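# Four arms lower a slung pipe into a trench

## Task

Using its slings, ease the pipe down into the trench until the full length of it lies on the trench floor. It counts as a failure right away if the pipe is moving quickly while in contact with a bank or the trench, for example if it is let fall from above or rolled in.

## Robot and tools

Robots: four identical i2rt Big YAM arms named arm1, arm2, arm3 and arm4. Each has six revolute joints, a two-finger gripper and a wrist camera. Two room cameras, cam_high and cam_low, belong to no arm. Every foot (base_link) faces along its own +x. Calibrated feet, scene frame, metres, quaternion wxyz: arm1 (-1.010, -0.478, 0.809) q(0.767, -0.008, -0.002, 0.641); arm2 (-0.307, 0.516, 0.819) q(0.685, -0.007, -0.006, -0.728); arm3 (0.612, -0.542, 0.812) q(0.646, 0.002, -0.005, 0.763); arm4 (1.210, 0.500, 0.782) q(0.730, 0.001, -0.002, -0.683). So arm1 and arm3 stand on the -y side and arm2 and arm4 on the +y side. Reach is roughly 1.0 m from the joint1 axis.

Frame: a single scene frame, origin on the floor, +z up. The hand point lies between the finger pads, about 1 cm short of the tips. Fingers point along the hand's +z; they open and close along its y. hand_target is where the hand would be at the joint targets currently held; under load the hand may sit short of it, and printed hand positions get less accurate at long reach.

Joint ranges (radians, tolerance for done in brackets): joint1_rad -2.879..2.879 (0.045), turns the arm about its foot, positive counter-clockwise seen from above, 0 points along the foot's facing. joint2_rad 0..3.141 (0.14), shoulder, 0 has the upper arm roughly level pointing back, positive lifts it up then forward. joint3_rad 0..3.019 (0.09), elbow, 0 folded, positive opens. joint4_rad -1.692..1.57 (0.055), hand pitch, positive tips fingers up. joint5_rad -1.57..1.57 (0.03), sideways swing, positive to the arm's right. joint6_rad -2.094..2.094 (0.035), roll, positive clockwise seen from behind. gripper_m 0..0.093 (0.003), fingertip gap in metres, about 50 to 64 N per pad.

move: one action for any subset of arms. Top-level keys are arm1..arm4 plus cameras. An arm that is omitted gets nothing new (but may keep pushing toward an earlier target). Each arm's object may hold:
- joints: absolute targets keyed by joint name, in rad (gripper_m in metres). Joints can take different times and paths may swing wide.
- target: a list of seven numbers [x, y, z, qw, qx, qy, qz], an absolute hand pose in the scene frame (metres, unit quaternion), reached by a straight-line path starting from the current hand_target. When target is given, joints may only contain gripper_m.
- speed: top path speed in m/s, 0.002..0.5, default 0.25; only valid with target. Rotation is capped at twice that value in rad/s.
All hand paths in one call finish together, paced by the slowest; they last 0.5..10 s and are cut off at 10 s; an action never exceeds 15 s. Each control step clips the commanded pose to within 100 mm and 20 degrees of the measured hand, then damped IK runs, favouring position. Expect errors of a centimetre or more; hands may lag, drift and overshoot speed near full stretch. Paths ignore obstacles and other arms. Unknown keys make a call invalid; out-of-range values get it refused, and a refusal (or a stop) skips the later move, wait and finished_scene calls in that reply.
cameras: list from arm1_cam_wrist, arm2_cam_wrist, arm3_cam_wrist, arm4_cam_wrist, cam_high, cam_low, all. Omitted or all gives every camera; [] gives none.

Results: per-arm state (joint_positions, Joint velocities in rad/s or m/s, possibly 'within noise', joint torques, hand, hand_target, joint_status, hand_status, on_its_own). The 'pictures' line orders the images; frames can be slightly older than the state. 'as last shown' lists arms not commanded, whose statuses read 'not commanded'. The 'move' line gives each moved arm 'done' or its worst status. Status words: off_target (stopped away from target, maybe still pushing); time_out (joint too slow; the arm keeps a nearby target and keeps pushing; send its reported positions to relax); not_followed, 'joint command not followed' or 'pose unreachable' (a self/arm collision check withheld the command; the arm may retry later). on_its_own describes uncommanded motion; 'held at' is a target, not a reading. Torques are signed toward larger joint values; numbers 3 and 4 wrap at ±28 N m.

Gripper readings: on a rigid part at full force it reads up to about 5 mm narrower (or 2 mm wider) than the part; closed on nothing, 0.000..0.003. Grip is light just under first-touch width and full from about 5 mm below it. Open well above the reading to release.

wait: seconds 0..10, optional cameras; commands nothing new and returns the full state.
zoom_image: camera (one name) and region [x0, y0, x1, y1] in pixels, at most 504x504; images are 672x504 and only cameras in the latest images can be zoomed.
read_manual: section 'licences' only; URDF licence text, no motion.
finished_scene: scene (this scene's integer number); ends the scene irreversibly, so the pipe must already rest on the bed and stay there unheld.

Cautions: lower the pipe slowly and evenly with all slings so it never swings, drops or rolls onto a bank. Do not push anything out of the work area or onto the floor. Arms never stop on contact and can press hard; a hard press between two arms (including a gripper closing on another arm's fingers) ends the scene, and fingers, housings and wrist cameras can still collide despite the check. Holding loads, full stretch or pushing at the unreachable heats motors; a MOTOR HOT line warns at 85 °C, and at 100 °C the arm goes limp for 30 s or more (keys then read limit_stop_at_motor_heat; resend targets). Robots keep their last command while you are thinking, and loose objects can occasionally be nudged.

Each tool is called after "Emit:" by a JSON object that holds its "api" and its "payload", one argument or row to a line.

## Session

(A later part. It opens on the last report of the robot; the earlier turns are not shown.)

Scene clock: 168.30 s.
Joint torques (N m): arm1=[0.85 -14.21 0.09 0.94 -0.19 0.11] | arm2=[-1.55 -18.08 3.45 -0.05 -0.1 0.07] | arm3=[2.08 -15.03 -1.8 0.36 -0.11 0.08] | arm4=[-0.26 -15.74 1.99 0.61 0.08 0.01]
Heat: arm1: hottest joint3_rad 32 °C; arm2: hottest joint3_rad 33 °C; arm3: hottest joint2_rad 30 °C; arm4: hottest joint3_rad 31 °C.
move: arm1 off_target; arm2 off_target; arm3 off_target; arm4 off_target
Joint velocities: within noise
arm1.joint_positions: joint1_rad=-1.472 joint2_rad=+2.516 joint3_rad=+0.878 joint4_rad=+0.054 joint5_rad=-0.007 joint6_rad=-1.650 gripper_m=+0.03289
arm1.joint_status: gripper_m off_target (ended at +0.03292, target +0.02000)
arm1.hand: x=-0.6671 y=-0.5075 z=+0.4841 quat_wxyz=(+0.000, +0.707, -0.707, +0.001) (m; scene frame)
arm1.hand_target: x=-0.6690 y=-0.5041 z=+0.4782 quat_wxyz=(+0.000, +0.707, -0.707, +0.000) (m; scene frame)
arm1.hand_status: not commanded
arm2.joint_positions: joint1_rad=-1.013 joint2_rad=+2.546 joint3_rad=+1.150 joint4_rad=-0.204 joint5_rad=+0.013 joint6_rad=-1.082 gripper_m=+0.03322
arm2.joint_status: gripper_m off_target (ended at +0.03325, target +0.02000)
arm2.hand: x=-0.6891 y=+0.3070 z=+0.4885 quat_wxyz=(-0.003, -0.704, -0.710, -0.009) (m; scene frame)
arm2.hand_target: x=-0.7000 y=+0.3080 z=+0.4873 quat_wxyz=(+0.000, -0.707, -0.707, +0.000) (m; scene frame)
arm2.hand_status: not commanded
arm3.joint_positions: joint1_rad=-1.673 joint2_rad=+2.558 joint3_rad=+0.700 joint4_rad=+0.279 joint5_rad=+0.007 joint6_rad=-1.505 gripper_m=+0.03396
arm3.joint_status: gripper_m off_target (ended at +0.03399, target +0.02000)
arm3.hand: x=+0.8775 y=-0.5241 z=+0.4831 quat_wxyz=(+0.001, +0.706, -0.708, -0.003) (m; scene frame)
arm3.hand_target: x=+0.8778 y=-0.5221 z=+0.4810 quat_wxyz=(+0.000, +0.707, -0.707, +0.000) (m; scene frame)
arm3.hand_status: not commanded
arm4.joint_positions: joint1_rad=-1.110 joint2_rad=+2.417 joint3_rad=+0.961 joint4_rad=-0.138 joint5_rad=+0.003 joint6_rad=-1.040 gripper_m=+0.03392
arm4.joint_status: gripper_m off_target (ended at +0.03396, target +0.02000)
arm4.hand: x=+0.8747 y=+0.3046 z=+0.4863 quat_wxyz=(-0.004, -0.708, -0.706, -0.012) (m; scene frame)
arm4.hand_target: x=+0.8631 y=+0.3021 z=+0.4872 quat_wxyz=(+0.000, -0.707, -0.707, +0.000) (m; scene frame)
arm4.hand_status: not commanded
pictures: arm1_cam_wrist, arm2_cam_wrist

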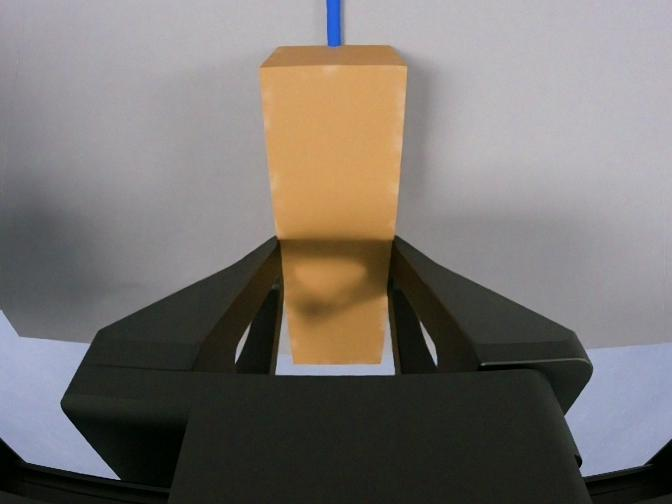

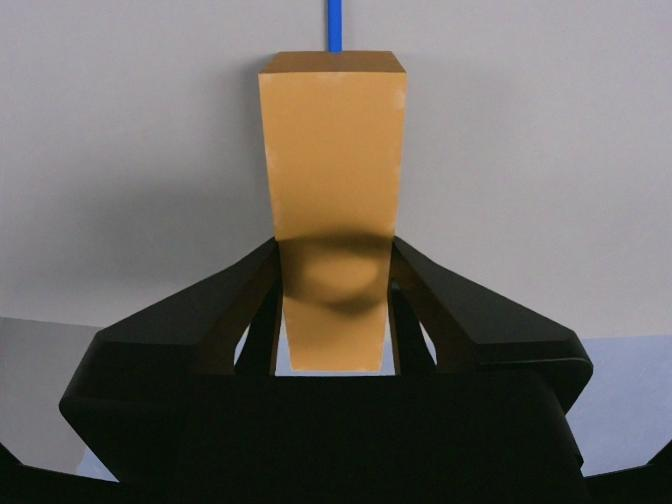

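Emit:
{"api": "move", "payload": {
  "arm1": {"target":[-0.669,-0.36,0.70,0,0.7071,-0.7071,0],"speed":0.2},
  "arm2": {"target":[-0.687,0.07,0.70,0,0.7071,0.7071,0],"speed":0.2},
  "arm3": {"target":[0.878,-0.36,0.70,0,0.7071,-0.7071,0],"speed":0.2},
  "arm4": {"target":[0.875,0.07,0.70,0,0.7071,0.7071,0],"speed":0.2}
}}

Emit:
{"api": "zoom_image", "payload": {
  "camera": "cam_low",
  "region": [240, 170, 460, 390]
}}

Emit:
{"api": "zoom_image", "payload": {
  "camera": "cam_high",
  "region": [160, 280, 320, 440]
}}

Emit:
{"api": "zoom_image", "payload": {
  "camera": "cam_high",
  "region": [340, 80, 500, 240]
}}

Scene clock: 195.53 s.
Joint torques (N m): arm1=[0.44 -13.86 4.94 0.05 -0.08 0.11] | arm2=[-0.32 -22.71 10.28 -0.91 -0.13 0.18] | arm3=[1.38 -14.1 4.21 -0.39 -0.24 0.11] | arm4=[0.5 -20.72 8.21 -0.29 0.08 0.32]
Heat: arm1: hottest joint2_rad 31 °C; arm2: hottest joint3_rad 32 °C; arm3: hottest joint2_rad 30 °C; arm4: hottest joint3_rad 30 °C.
move: arm1 done; arm2 off_target; arm3 done; arm4 off_target
Joint velocities: within noise
arm1.joint_positions: joint1_rad=-1.063 joint2_rad=+1.860 joint3_rad=+0.729 joint4_rad=-0.460 joint5_rad=-0.012 joint6_rad=-1.248 gripper_m=+0.03289
arm1.joint_status: not commanded
arm1.hand: x=-0.6755 y=-0.3635 z=+0.6951 quat_wxyz=(+0.004, +0.709, -0.705, -0.002) (m; scene frame)
arm1.hand_target: x=-0.6690 y=-0.3601 z=+0.7000 quat_wxyz=(+0.000, +0.707, -0.707, +0.000) (m; scene frame)
arm1.hand_status: done (0.009 m and 0.7 deg from the pose sent, 0.261 m and 0.1 deg at the start)
arm2.joint_positions: joint1_rad=-0.648 joint2_rad=+2.258 joint3_rad=+1.445 joint4_rad=-0.808 joint5_rad=+0.009 joint6_rad=-0.712 gripper_m=+0.03326
arm2.joint_status: not commanded
arm2.hand: x=-0.6765 y=+0.0863 z=+0.6843 quat_wxyz=(+0.001, -0.706, -0.708, -0.018) (m; scene frame)
arm2.hand_target: x=-0.6867 y=+0.0705 z=+0.7003 quat_wxyz=(+0.000, -0.707, -0.707, +0.000) (m; scene frame)
arm2.hand_status: off_target (0.025 m and 2.1 deg from the pose sent, 0.318 m and 1.2 deg at the start)
arm3.joint_positions: joint1_rad=-1.135 joint2_rad=+1.809 joint3_rad=+0.616 joint4_rad=-0.399 joint5_rad=+0.007 joint6_rad=-0.975 gripper_m=+0.03399
arm3.joint_status: not commanded
arm3.hand: x=+0.8713 y=-0.3658 z=+0.6960 quat_wxyz=(+0.006, +0.709, -0.705, -0.001) (m; scene frame)
arm3.hand_target: x=+0.8780 y=-0.3601 z=+0.7001 quat_wxyz=(+0.000, +0.707, -0.707, +0.000) (m; scene frame)
arm3.hand_status: done (0.010 m and 0.8 deg from the pose sent, 0.272 m and 0.3 deg at the start)
arm4.joint_positions: joint1_rad=-0.726 joint2_rad=+2.106 joint3_rad=+1.286 joint4_rad=-0.800 joint5_rad=+0.003 joint6_rad=-0.674 gripper_m=+0.03394
arm4.joint_status: not commanded
arm4.hand: x=+0.8892 y=+0.0878 z=+0.6785 quat_wxyz=(+0.002, -0.702, -0.712, -0.025) (m; scene frame)
arm4.hand_target: x=+0.8755 y=+0.0706 z=+0.7003 quat_wxyz=(+0.000, -0.707, -0.707, +0.000) (m; scene frame)
arm4.hand_status: off_target (0.031 m and 2.9 deg from the pose sent, 0.317 m and 1.5 deg at the start)
pictures: arm1_cam_wrist, arm2_cam_wrist, arm3_cam_wrist, arm4_cam_wrist, cam_high, cam_low

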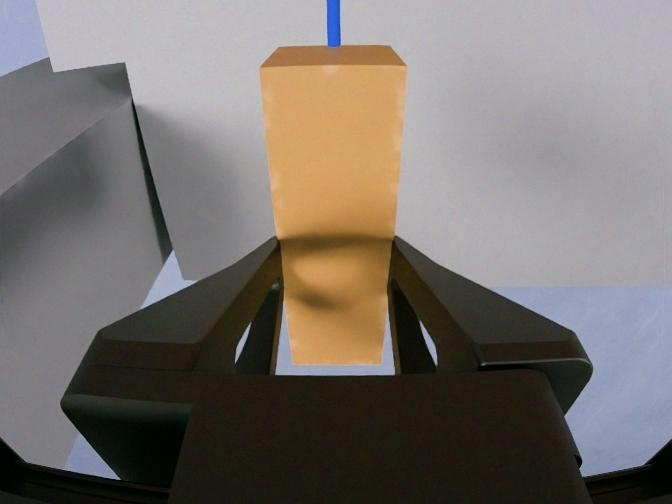

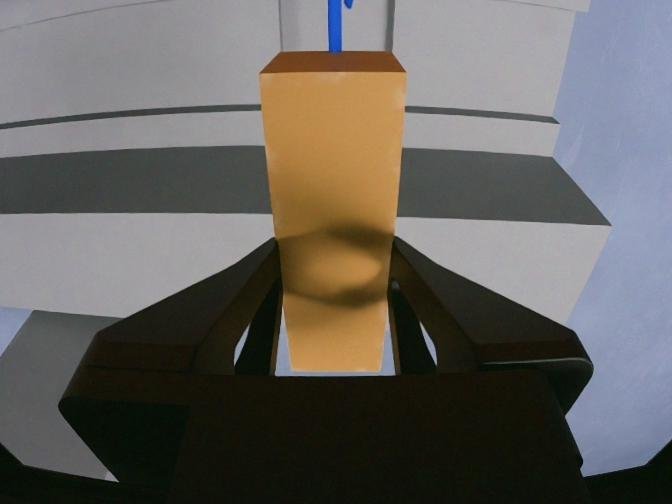

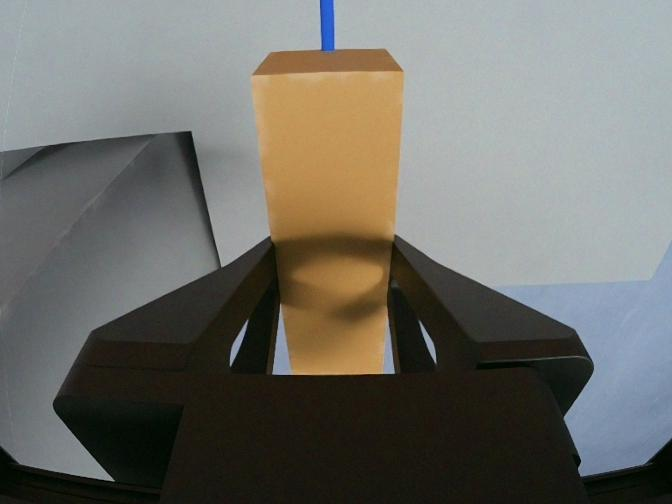

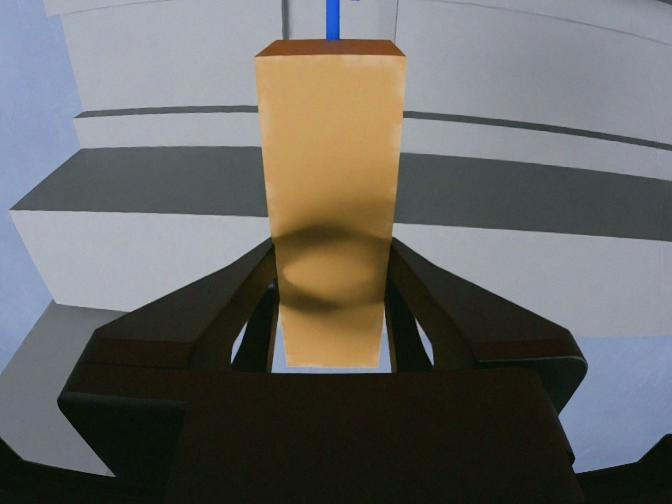

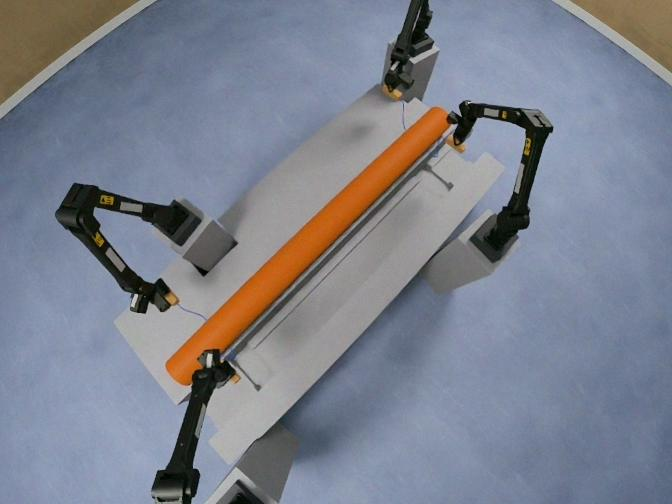

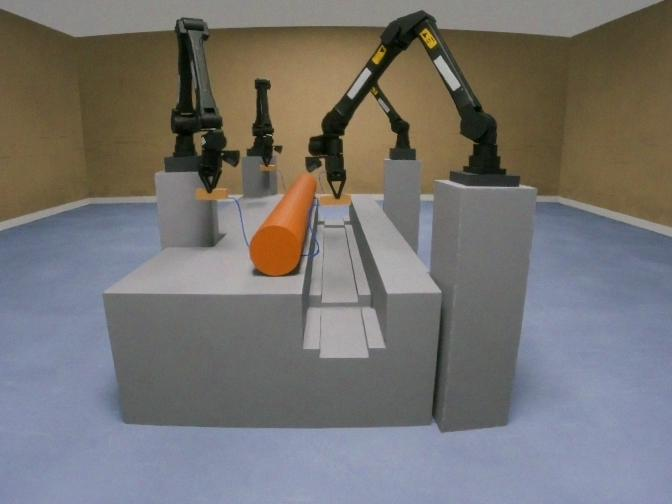

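Scaled by 2.291.

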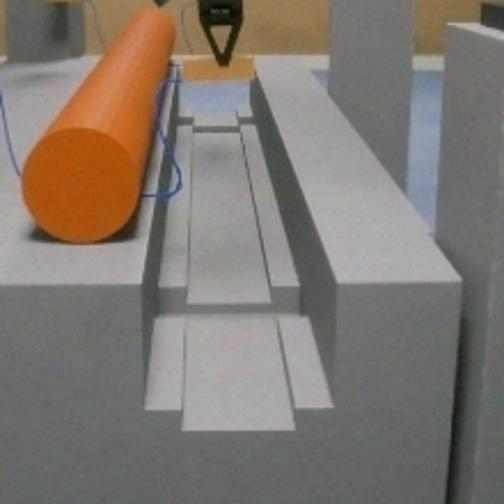

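Scaled by 3.150.

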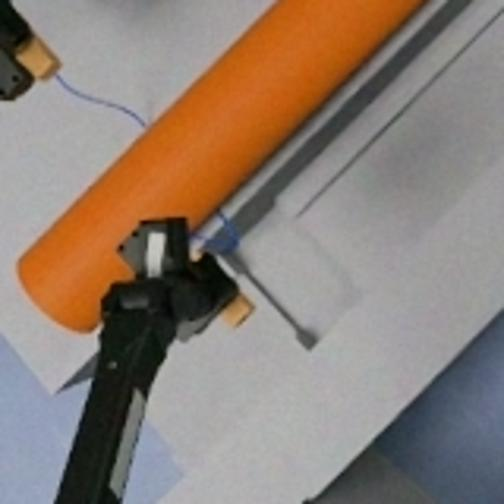

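Scaled by 3.150.

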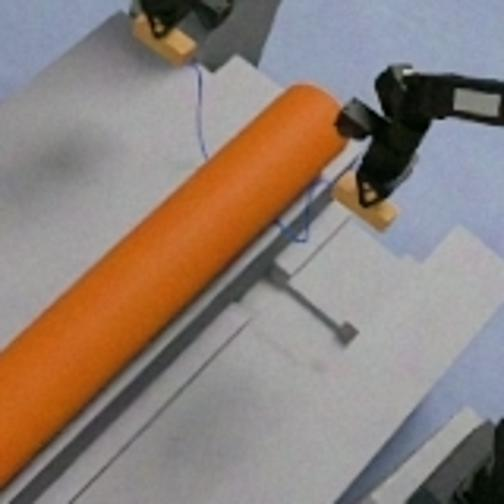

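Emit:
{"api": "move", "payload": {
  "arm1": {"target":[-0.667,-0.32,0.775,0,0.7071,-0.7071,0],"speed":0.15},
  "arm2": {"target":[-0.692,0.07,0.79,0,0.7071,0.7071,0],"speed":0.15},
  "arm3": {"target":[0.882,-0.32,0.775,0,0.7071,-0.7071,0],"speed":0.15},
  "arm4": {"target":[0.866,0.07,0.79,0,0.7071,0.7071,0],"speed":0.15}
}}

Emit:
{"api": "zoom_image", "payload": {
  "camera": "cam_low",
  "region": [140, 120, 460, 390]
}}

Scene clock: 226.70 s.
Joint torques (N m): arm1=[0.03 -14.56 7.87 -0.08 -0.11 0.06] | arm2=[-0.62 -21.89 12.29 -0.94 -0.12 0.15] | arm3=[1.49 -14.51 6.82 -0.44 -0.27 0.05] | arm4=[-0.44 -19.78 9.92 -0.29 0.02 0.15]
Heat: arm1: hottest joint2_rad 32 °C; arm2: hottest joint2_rad 37 °C; arm3: hottest joint2_rad 30 °C; arm4: hottest joint3_rad 33 °C.
move: arm1 off_target; arm2 off_target; arm3 off_target; arm4 off_target
Joint velocities: within noise
arm1.joint_positions: joint1_rad=-0.965 joint2_rad=+1.705 joint3_rad=+0.782 joint4_rad=-0.699 joint5_rad=-0.014 joint6_rad=-1.149 gripper_m=+0.03289
arm1.joint_status: not commanded
arm1.hand: x=-0.6850 y=-0.3284 z=+0.7584 quat_wxyz=(+0.020, +0.709, -0.705, -0.007) (m; scene frame)
arm1.hand_target: x=-0.6674 y=-0.3203 z=+0.7750 quat_wxyz=(+0.000, +0.707, -0.707, +0.000) (m; scene frame)
arm1.hand_status: off_target (0.026 m and 2.5 deg from the pose sent, 0.091 m and 0.7 deg at the start)
arm2.joint_positions: joint1_rad=-0.648 joint2_rad=+2.114 joint3_rad=+1.476 joint4_rad=-0.983 joint5_rad=+0.009 joint6_rad=-0.711 gripper_m=+0.03326
arm2.joint_status: not commanded
arm2.hand: x=-0.6799 y=+0.0837 z=+0.7743 quat_wxyz=(+0.001, -0.706, -0.708, -0.018) (m; scene frame)
arm2.hand_target: x=-0.6916 y=+0.0706 z=+0.7903 quat_wxyz=(+0.000, -0.707, -0.707, +0.000) (m; scene frame)
arm2.hand_status: off_target (0.024 m and 2.0 deg from the pose sent, 0.108 m and 2.1 deg at the start)
arm3.joint_positions: joint1_rad=-1.047 joint2_rad=+1.646 joint3_rad=+0.707 joint4_rad=-0.673 joint5_rad=+0.007 joint6_rad=-0.884 gripper_m=+0.03399
arm3.joint_status: not commanded
arm3.hand: x=+0.8708 y=-0.3313 z=+0.7641 quat_wxyz=(+0.016, +0.708, -0.706, -0.001) (m; scene frame)
arm3.hand_target: x=+0.8819 y=-0.3202 z=+0.7752 quat_wxyz=(+0.000, +0.707, -0.707, +0.000) (m; scene frame)
arm3.hand_status: off_target (0.019 m and 1.9 deg from the pose sent, 0.092 m and 0.8 deg at the start)
arm4.joint_positions: joint1_rad=-0.728 joint2_rad=+1.969 joint3_rad=+1.343 joint4_rad=-1.000 joint5_rad=+0.006 joint6_rad=-0.673 gripper_m=+0.03394
arm4.joint_status: not commanded
arm4.hand: x=+0.8846 y=+0.0846 z=+0.7658 quat_wxyz=(+0.004, -0.703, -0.711, -0.028) (m; scene frame)
arm4.hand_target: x=+0.8667 y=+0.0710 z=+0.7903 quat_wxyz=(+0.000, -0.707, -0.707, +0.000) (m; scene frame)
arm4.hand_status: off_target (0.034 m and 3.3 deg from the pose sent, 0.115 m and 2.9 deg at the start)
pictures: arm1_cam_wrist, arm2_cam_wrist, arm3_cam_wrist, arm4_cam_wrist, cam_high, cam_low

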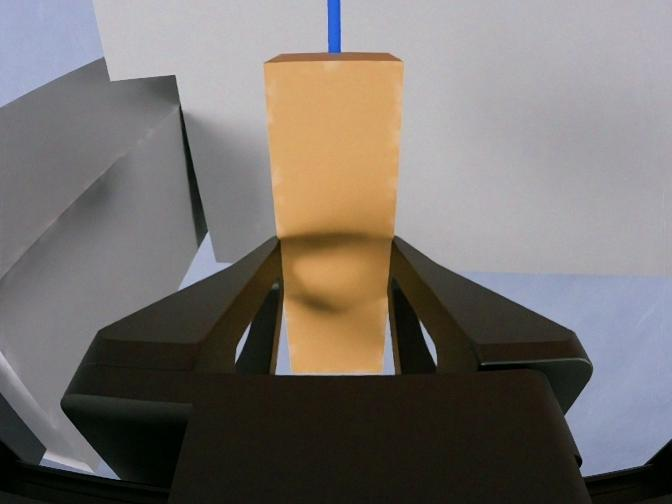

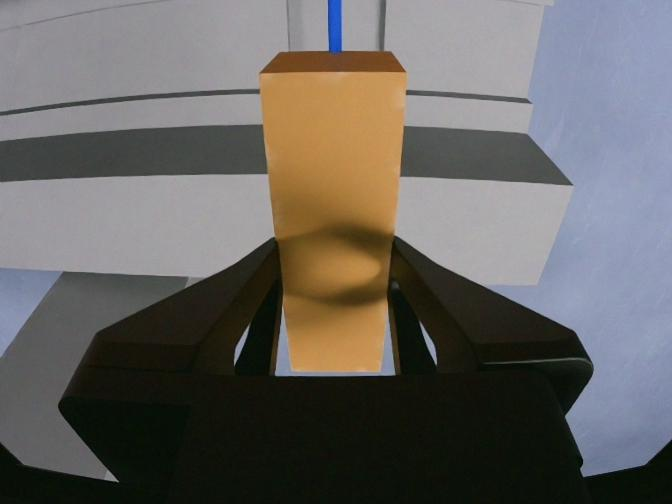

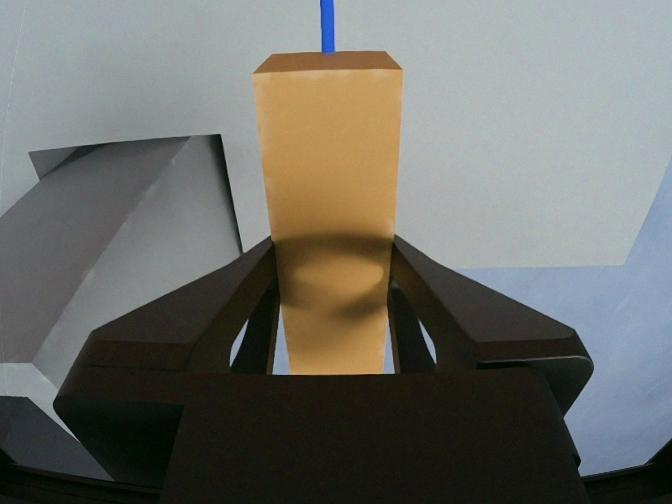

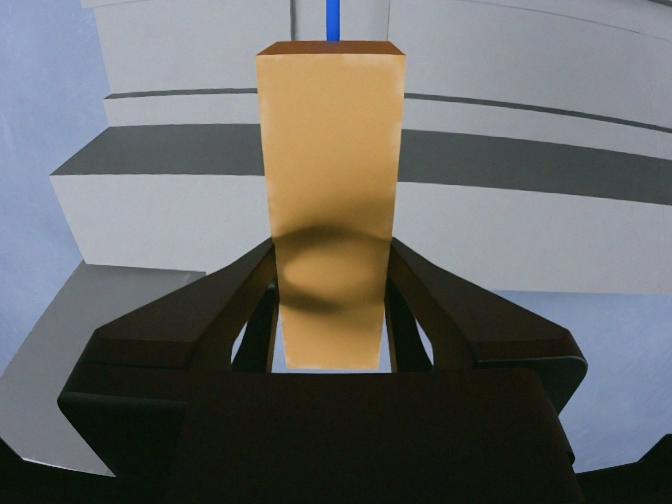

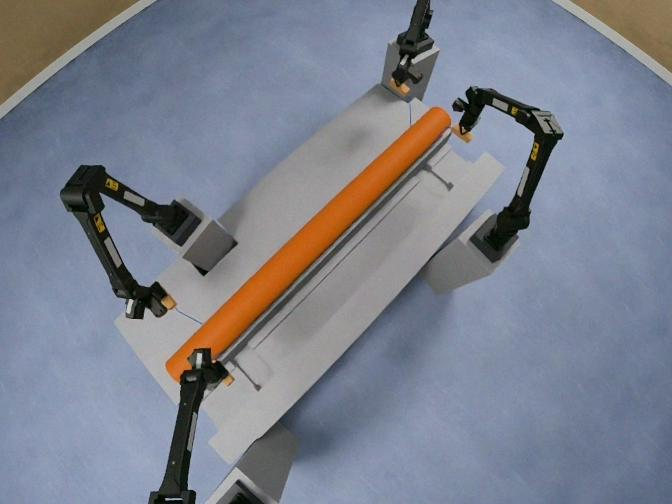

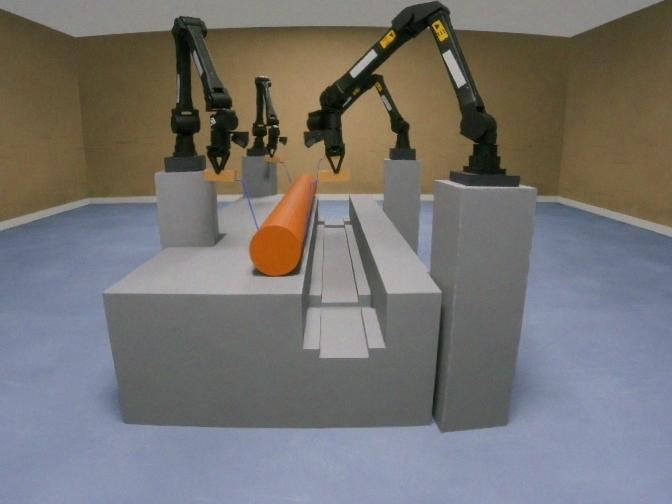

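Scaled by 1.575.

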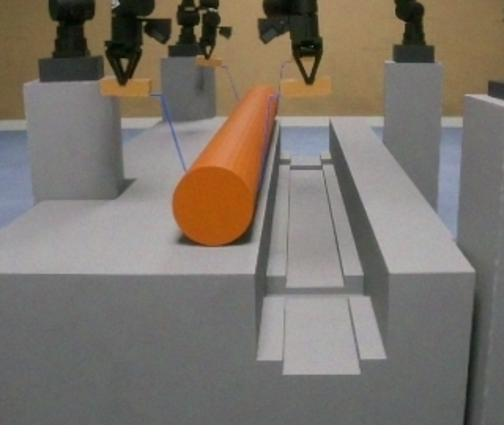

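Emit:
{"api": "move", "payload": {
  "arm1": {"target":[-0.66,-0.315,0.87,0,0.7071,-0.7071,0],"speed":0.08},
  "arm2": {"target":[-0.692,0.065,0.875,0,0.7071,0.7071,0],"speed":0.08},
  "arm3": {"target":[0.885,-0.315,0.865,0,0.7071,-0.7071,0],"speed":0.08},
  "arm4": {"target":[0.864,0.065,0.88,0,0.7071,0.7071,0],"speed":0.08}
}}

Emit:
{"api": "zoom_image", "payload": {
  "camera": "cam_low",
  "region": [140, 120, 460, 390]
}}

Scene clock: 232.27 s.
Joint torques (N m): arm1=[-1.85 -18.55 11.58 -1.58 0.42 -0.07] | arm2=[-0.67 -29.63 15.56 -2.93 -0.08 0.05] | arm3=[0.67 -19.9 10.18 -1.98 0 -0.07] | arm4=[-0.15 -27.75 13.68 -2.52 -0.02 0.09]
Heat: arm1: hottest joint2_rad 32 °C; arm2: hottest joint2_rad 37 °C; arm3: hottest joint2_rad 30 °C; arm4: hottest joint3_rad 34 °C.
move: arm1 off_target; arm2 off_target; arm3 off_target; arm4 off_target
Joint velocities: within noise
arm1.joint_positions: joint1_rad=-0.951 joint2_rad=+1.593 joint3_rad=+0.856 joint4_rad=-0.937 joint5_rad=-0.024 joint6_rad=-1.134 gripper_m=+0.03288
arm1.joint_status: not commanded
arm1.hand: x=-0.6906 y=-0.3227 z=+0.8183 quat_wxyz=(+0.043, +0.707, -0.705, -0.021) (m; scene frame)
arm1.hand_target: x=-0.6624 y=-0.3158 z=+0.8676 quat_wxyz=(+0.000, +0.707, -0.707, +0.001) (m; scene frame)
arm1.hand_status: off_target (0.061 m and 5.5 deg from the pose sent, 0.115 m and 2.5 deg at the start)
arm2.joint_positions: joint1_rad=-0.640 joint2_rad=+2.097 joint3_rad=+1.507 joint4_rad=-1.107 joint5_rad=+0.009 joint6_rad=-0.695 gripper_m=+0.03327
arm2.joint_status: not commanded
arm2.hand: x=-0.6678 y=+0.0910 z=+0.7947 quat_wxyz=(+0.004, -0.708, -0.704, -0.056) (m; scene frame)
arm2.hand_target: x=-0.6888 y=+0.0689 z=+0.8731 quat_wxyz=(+0.000, -0.707, -0.707, +0.001) (m; scene frame)
arm2.hand_status: off_target (0.088 m and 6.4 deg from the pose sent, 0.103 m and 2.0 deg at the start)
arm3.joint_positions: joint1_rad=-1.030 joint2_rad=+1.529 joint3_rad=+0.775 joint4_rad=-0.920 joint5_rad=+0.001 joint6_rad=-0.864 gripper_m=+0.03399
arm3.joint_status: not commanded
arm3.hand: x=+0.8612 y=-0.3309 z=+0.8204 quat_wxyz=(+0.047, +0.706, -0.706, -0.006) (m; scene frame)
arm3.hand_target: x=+0.8834 y=-0.3161 z=+0.8628 quat_wxyz=(+0.000, +0.707, -0.707, +0.000) (m; scene frame)
arm3.hand_status: off_target (0.053 m and 5.4 deg from the pose sent, 0.103 m and 1.9 deg at the start)
arm4.joint_positions: joint1_rad=-0.727 joint2_rad=+1.953 joint3_rad=+1.393 joint4_rad=-1.140 joint5_rad=+0.007 joint6_rad=-0.664 gripper_m=+0.03399
arm4.joint_status: not commanded
arm4.hand: x=+0.8901 y=+0.0921 z=+0.7915 quat_wxyz=(+0.009, -0.704, -0.707, -0.064) (m; scene frame)
arm4.hand_target: x=+0.8682 y=+0.0701 z=+0.8771 quat_wxyz=(+0.000, -0.707, -0.707, +0.001) (m; scene frame)
arm4.hand_status: off_target (0.096 m and 7.4 deg from the pose sent, 0.118 m and 3.2 deg at the start)
pictures: arm1_cam_wrist, arm2_cam_wrist, arm3_cam_wrist, arm4_cam_wrist, cam_high, cam_low

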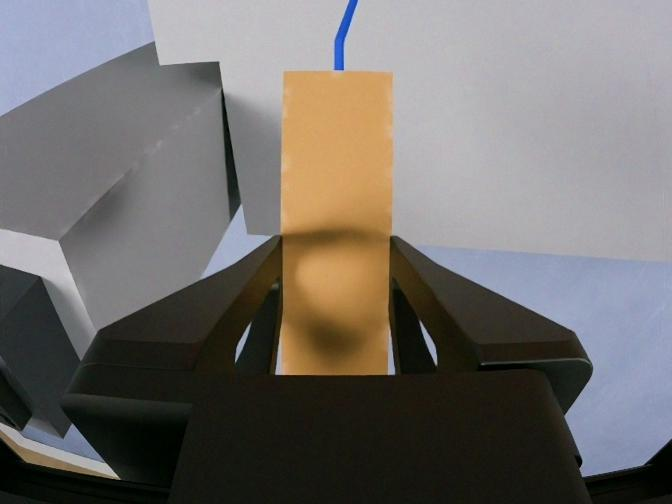

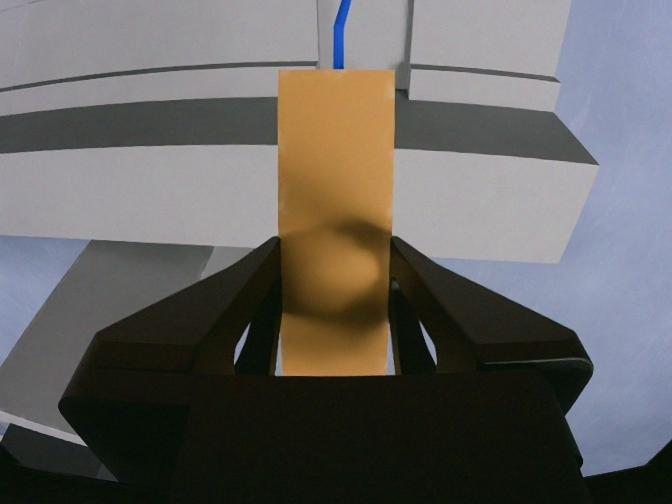

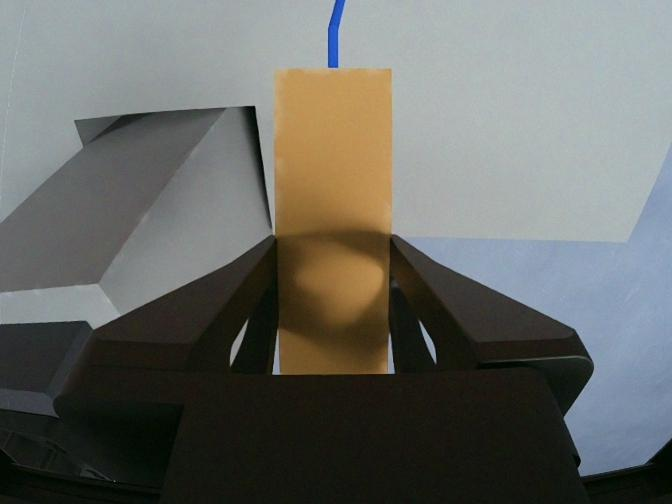

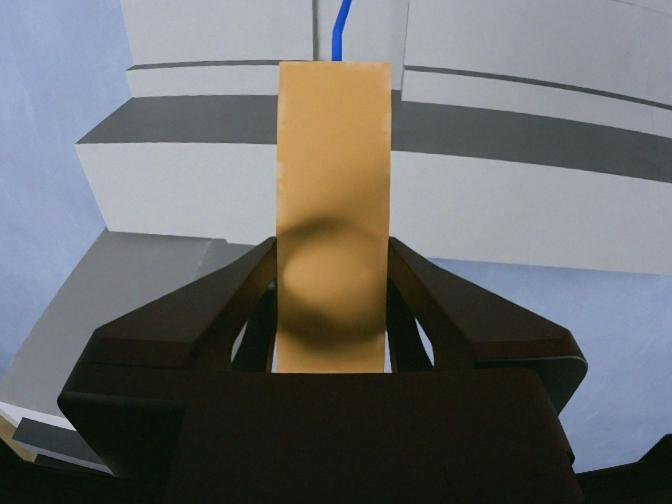

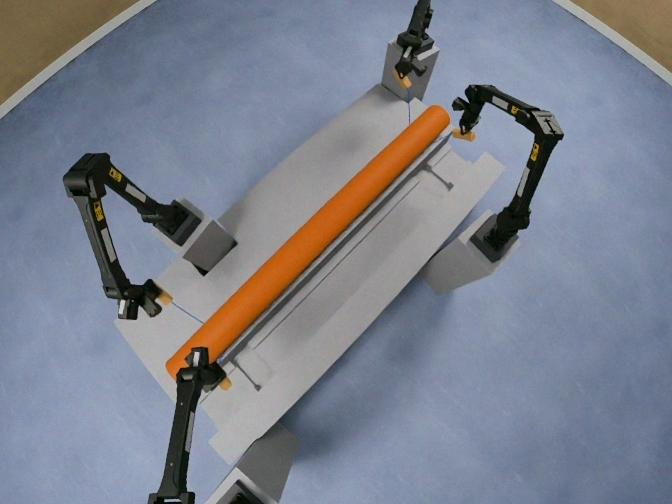

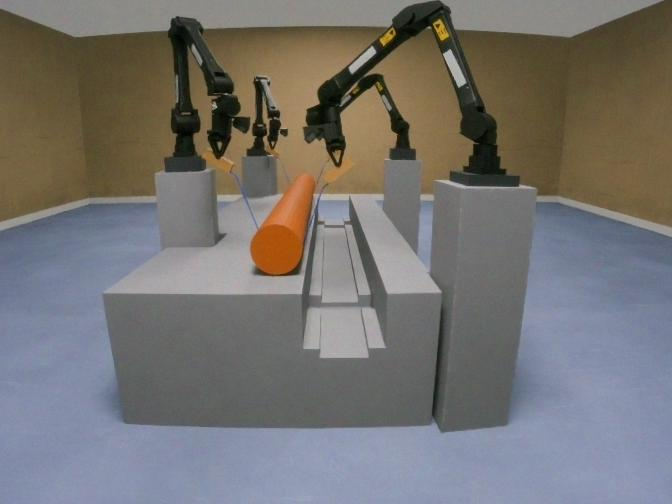

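Scaled by 1.575.

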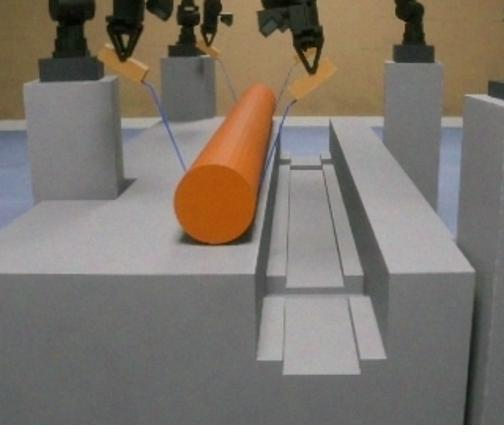

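Emit:
{"api": "move", "payload": {
  "arm1": {"target":[-0.655,-0.315,0.92,0,0.7071,-0.7071,0],"speed":0.06},
  "arm2": {"target":[-0.692,0.065,0.94,0,0.7071,0.7071,0],"speed":0.06},
  "arm3": {"target":[0.888,-0.315,0.92,0,0.7071,-0.7071,0],"speed":0.06},
  "arm4": {"target":[0.862,0.065,0.94,0,0.7071,0.7071,0],"speed":0.06}
}}

Emit:
{"api": "zoom_image", "payload": {
  "camera": "cam_low",
  "region": [140, 120, 460, 390]
}}

Scene clock: 255.40 s.
Joint torques (N m): arm1=[-1.85 -19.43 13.14 -1.68 0.44 -0.14] | arm2=[-0.67 -32.38 14.42 -3.14 -0.06 0] | arm3=[0.38 -20.01 12 -2.26 0.04 -0.11] | arm4=[-0.09 -30.39 11.28 -2.47 0.02 0.09]
Heat: arm1: hottest joint2_rad 34 °C; arm2: hottest joint3_rad 45 °C; arm3: hottest joint3_rad 34 °C; arm4: hottest joint3_rad 40 °C.
move: arm1 off_target; arm2 off_target; arm3 off_target; arm4 off_target
Joint velocities: within noise
arm1.joint_positions: joint1_rad=-0.951 joint2_rad=+1.532 joint3_rad=+0.929 joint4_rad=-1.082 joint5_rad=-0.024 joint6_rad=-1.133 gripper_m=+0.03288
arm1.joint_status: not commanded
arm1.hand: x=-0.6857 y=-0.3197 z=+0.8626 quat_wxyz=(+0.048, +0.707, -0.705, -0.023) (m; scene frame)
arm1.hand_target: x=-0.6582 y=-0.3160 z=+0.9176 quat_wxyz=(+0.000, +0.707, -0.707, +0.001) (m; scene frame)
arm1.hand_status: off_target (0.065 m and 6.1 deg from the pose sent, 0.108 m and 5.5 deg at the start)
arm2.joint_positions: joint1_rad=-0.639 joint2_rad=+2.077 joint3_rad=+1.507 joint4_rad=-1.140 joint5_rad=+0.009 joint6_rad=-0.692 gripper_m=+0.03327
arm2.joint_status: not commanded
arm2.hand: x=-0.6644 y=+0.0949 z=+0.8063 quat_wxyz=(+0.005, -0.708, -0.703, -0.062) (m; scene frame)
arm2.hand_target: x=-0.6807 y=+0.0775 z=+0.8971 quat_wxyz=(+0.000, -0.707, -0.707, +0.001) (m; scene frame)
arm2.hand_status: off_target (0.140 m and 7.2 deg from the pose sent, 0.150 m and 6.4 deg at the start; pose on its path clipped on 42 of 50 steps)
arm3.joint_positions: joint1_rad=-1.030 joint2_rad=+1.459 joint3_rad=+0.844 joint4_rad=-1.078 joint5_rad=+0.001 joint6_rad=-0.863 gripper_m=+0.03399
arm3.joint_status: not commanded
arm3.hand: x=+0.8627 y=-0.3299 z=+0.8648 quat_wxyz=(+0.057, +0.706, -0.706, -0.006) (m; scene frame)
arm3.hand_target: x=+0.8855 y=-0.3167 z=+0.9171 quat_wxyz=(+0.000, +0.707, -0.707, +0.001) (m; scene frame)
arm3.hand_status: off_target (0.063 m and 6.5 deg from the pose sent, 0.104 m and 5.4 deg at the start)
arm4.joint_positions: joint1_rad=-0.727 joint2_rad=+1.953 joint3_rad=+1.393 joint4_rad=-1.142 joint5_rad=+0.006 joint6_rad=-0.663 gripper_m=+0.03399
arm4.joint_status: not commanded
arm4.hand: x=+0.8906 y=+0.0924 z=+0.7916 quat_wxyz=(+0.009, -0.705, -0.706, -0.065) (m; scene frame)
arm4.hand_target: x=+0.8754 y=+0.0785 z=+0.8822 quat_wxyz=(+0.000, -0.707, -0.707, +0.001) (m; scene frame)
arm4.hand_status: off_target (0.154 m and 7.6 deg from the pose sent, 0.154 m and 7.4 deg at the start; pose on its path clipped on 45 of 50 steps)
pictures: arm1_cam_wrist, arm2_cam_wrist, arm3_cam_wrist, arm4_cam_wrist, cam_high, cam_low

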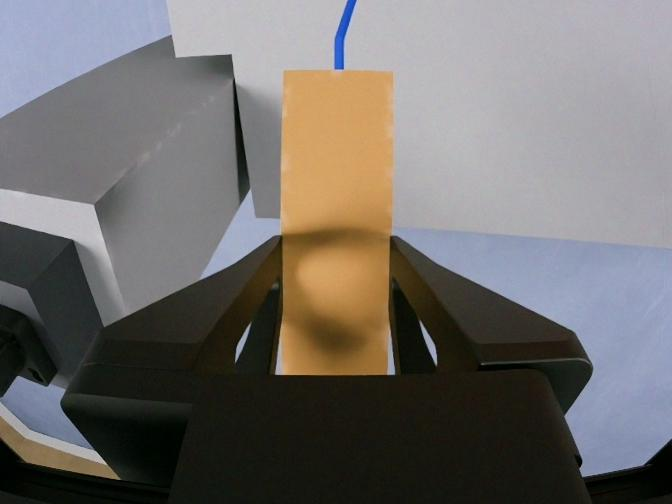

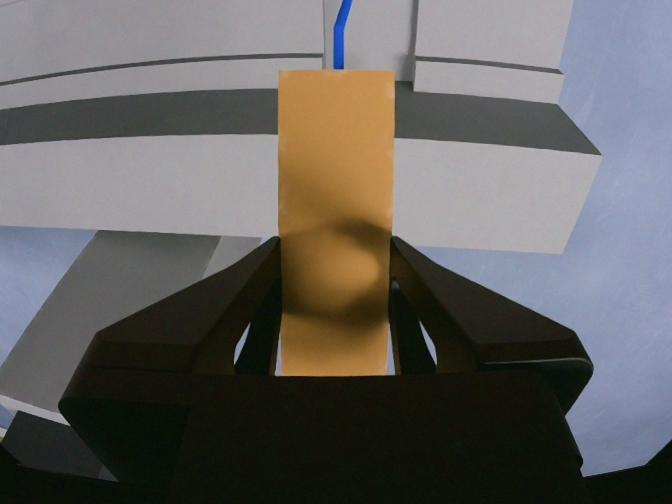

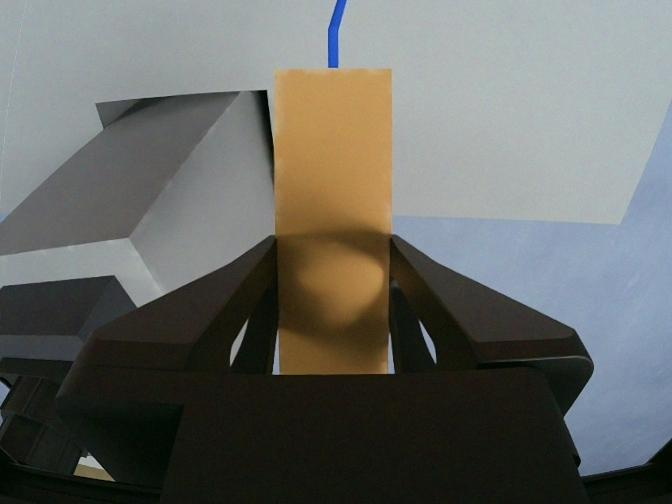

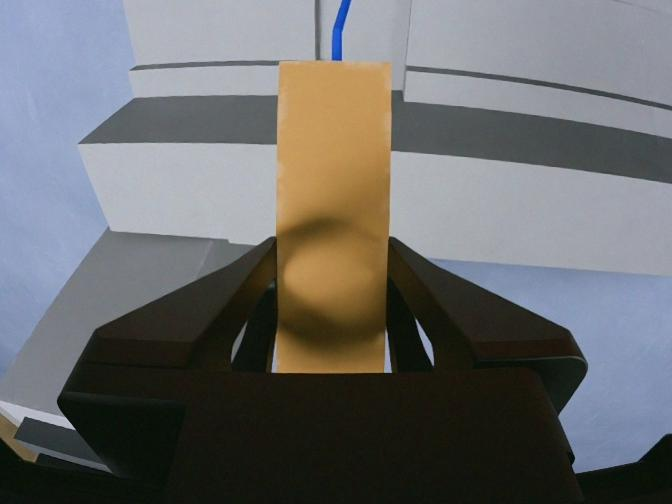

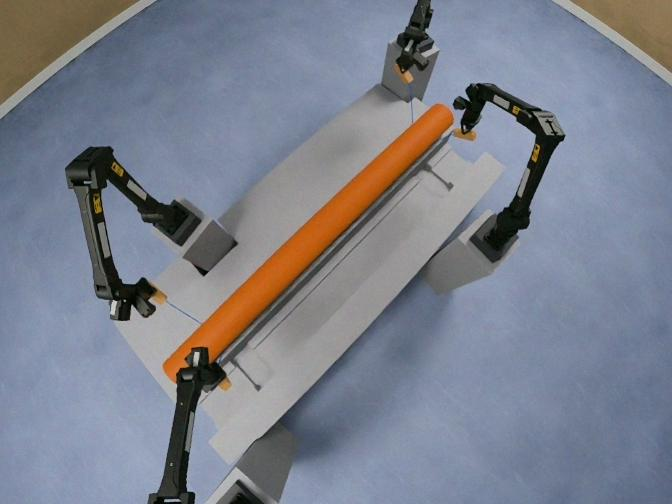

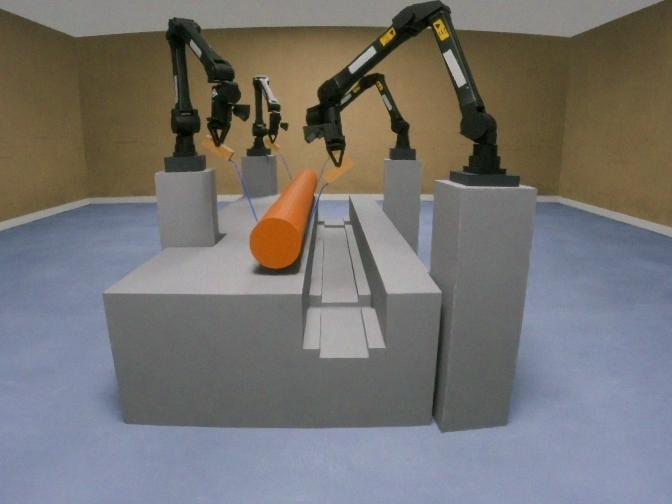

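Scaled by 1.575.

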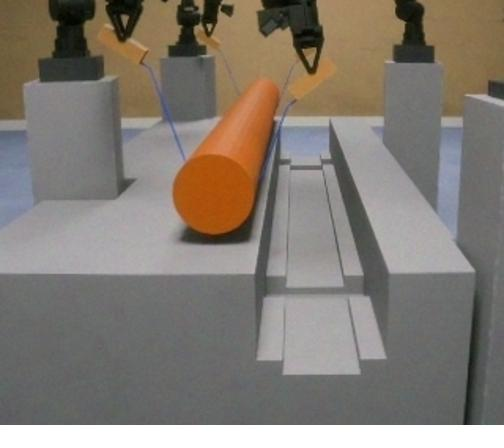

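Emit:
{"api": "move", "payload": {
  "arm1": {"target":[-0.655,-0.105,0.94,0,0.7071,-0.7071,0],"speed":0.08},
  "arm2": {"target":[-0.695,0.275,0.92,0,0.7071,0.7071,0],"speed":0.08},
  "arm3": {"target":[0.888,-0.105,0.94,0,0.7071,-0.7071,0],"speed":0.08},
  "arm4": {"target":[0.864,0.275,0.92,0,0.7071,0.7071,0],"speed":0.08}
}}

Emit:
{"api": "zoom_image", "payload": {
  "camera": "cam_low",
  "region": [140, 120, 460, 390]
}}

Scene clock: 267.13 s.
Joint torques (N m): arm1=[-1.61 -21.77 14.8 -1.58 0.32 0.01] | arm2=[-3.02 -23.94 10.91 -1.54 0.06 -0.11] | arm3=[0.56 -27.75 12.98 -2 -0.04 0] | arm4=[-1.32 -22.59 9.54 -1.68 0.14 -0.15]
Heat: arm1: hottest joint3_rad 37 °C; arm2: hottest joint3_rad 46 °C; arm3: hottest joint3_rad 34 °C; arm4: hottest joint3_rad 40 °C.
move: arm1 off_target; arm2 off_target; arm3 off_target; arm4 off_target
Joint velocities: within noise
arm1.joint_positions: joint1_rad=-0.575 joint2_rad=+1.787 joint3_rad=+1.313 joint4_rad=-1.200 joint5_rad=-0.024 joint6_rad=-0.769 gripper_m=+0.03288
arm1.joint_status: not commanded
arm1.hand: x=-0.6831 y=-0.1220 z=+0.8772 quat_wxyz=(+0.050, +0.711, -0.701, -0.003) (m; scene frame)
arm1.hand_target: x=-0.6584 y=-0.1084 z=+0.9391 quat_wxyz=(-0.001, +0.707, -0.707, +0.000) (m; scene frame)
arm1.hand_status: off_target (0.071 m and 5.8 deg from the pose sent, 0.230 m and 6.1 deg at the start)
arm2.joint_positions: joint1_rad=-0.912 joint2_rad=+1.730 joint3_rad=+1.164 joint4_rad=-1.112 joint5_rad=+0.011 joint6_rad=-0.984 gripper_m=+0.03329
arm2.joint_status: not commanded
arm2.hand: x=-0.6761 y=+0.2687 z=+0.8688 quat_wxyz=(-0.010, -0.702, -0.710, -0.047) (m; scene frame)
arm2.hand_target: x=-0.6933 y=+0.2754 z=+0.9175 quat_wxyz=(+0.001, -0.707, -0.707, +0.000) (m; scene frame)
arm2.hand_status: off_target (0.055 m and 5.5 deg from the pose sent, 0.215 m and 7.2 deg at the start)
arm3.joint_positions: joint1_rad=-0.718 joint2_rad=+1.826 joint3_rad=+1.333 joint4_rad=-1.203 joint5_rad=+0.000 joint6_rad=-0.560 gripper_m=+0.03403
arm3.joint_status: not commanded
arm3.hand: x=+0.8686 y=-0.1272 z=+0.8716 quat_wxyz=(+0.057, +0.709, -0.703, +0.012) (m; scene frame)
arm3.hand_target: x=+0.8854 y=-0.1089 z=+0.9384 quat_wxyz=(-0.001, +0.707, -0.707, +0.000) (m; scene frame)
arm3.hand_status: off_target (0.074 m and 6.7 deg from the pose sent, 0.239 m and 6.5 deg at the start)
arm4.joint_positions: joint1_rad=-1.028 joint2_rad=+1.586 joint3_rad=+1.076 joint4_rad=-1.164 joint5_rad=+0.005 joint6_rad=-0.960 gripper_m=+0.03403
arm4.joint_status: not commanded
arm4.hand: x=+0.8775 y=+0.2700 z=+0.8585 quat_wxyz=(-0.009, -0.706, -0.706, -0.051) (m; scene frame)
arm4.hand_target: x=+0.8660 y=+0.2754 z=+0.9154 quat_wxyz=(+0.001, -0.707, -0.707, +0.000) (m; scene frame)
arm4.hand_status: off_target (0.063 m and 6.0 deg from the pose sent, 0.225 m and 7.6 deg at the start)
pictures: arm1_cam_wrist, arm2_cam_wrist, arm3_cam_wrist, arm4_cam_wrist, cam_high, cam_low

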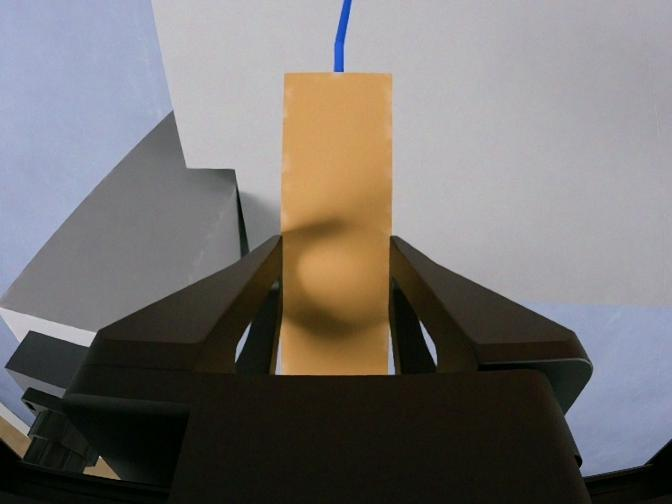

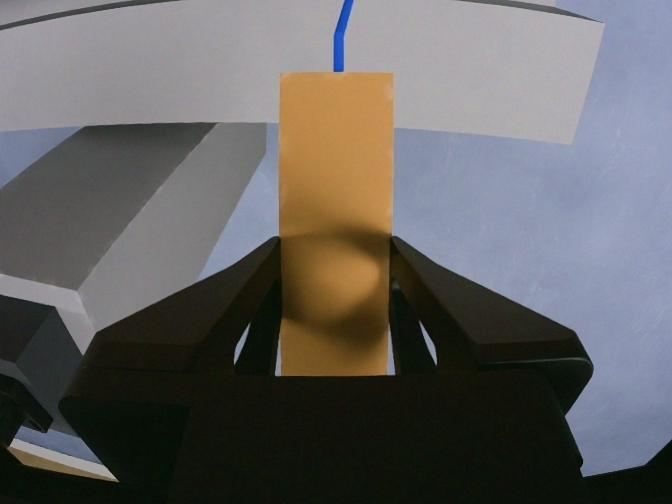

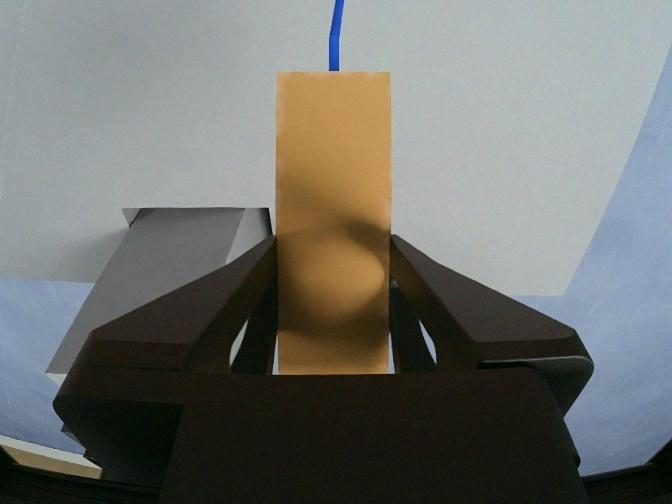

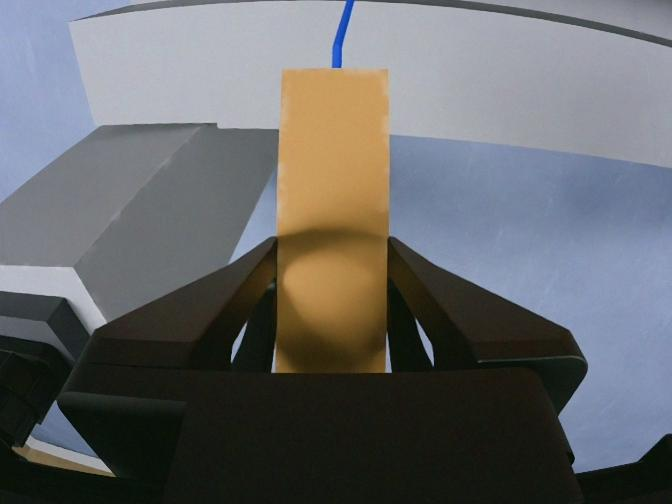

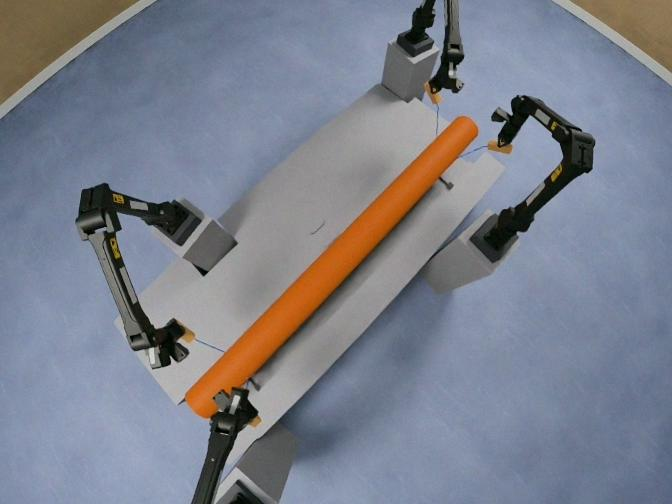

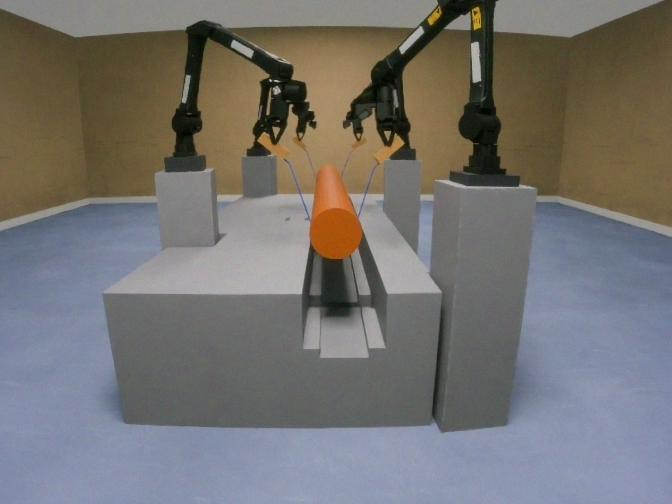

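Scaled by 1.575.

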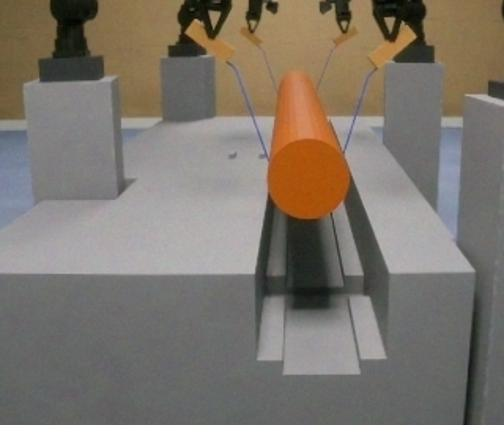

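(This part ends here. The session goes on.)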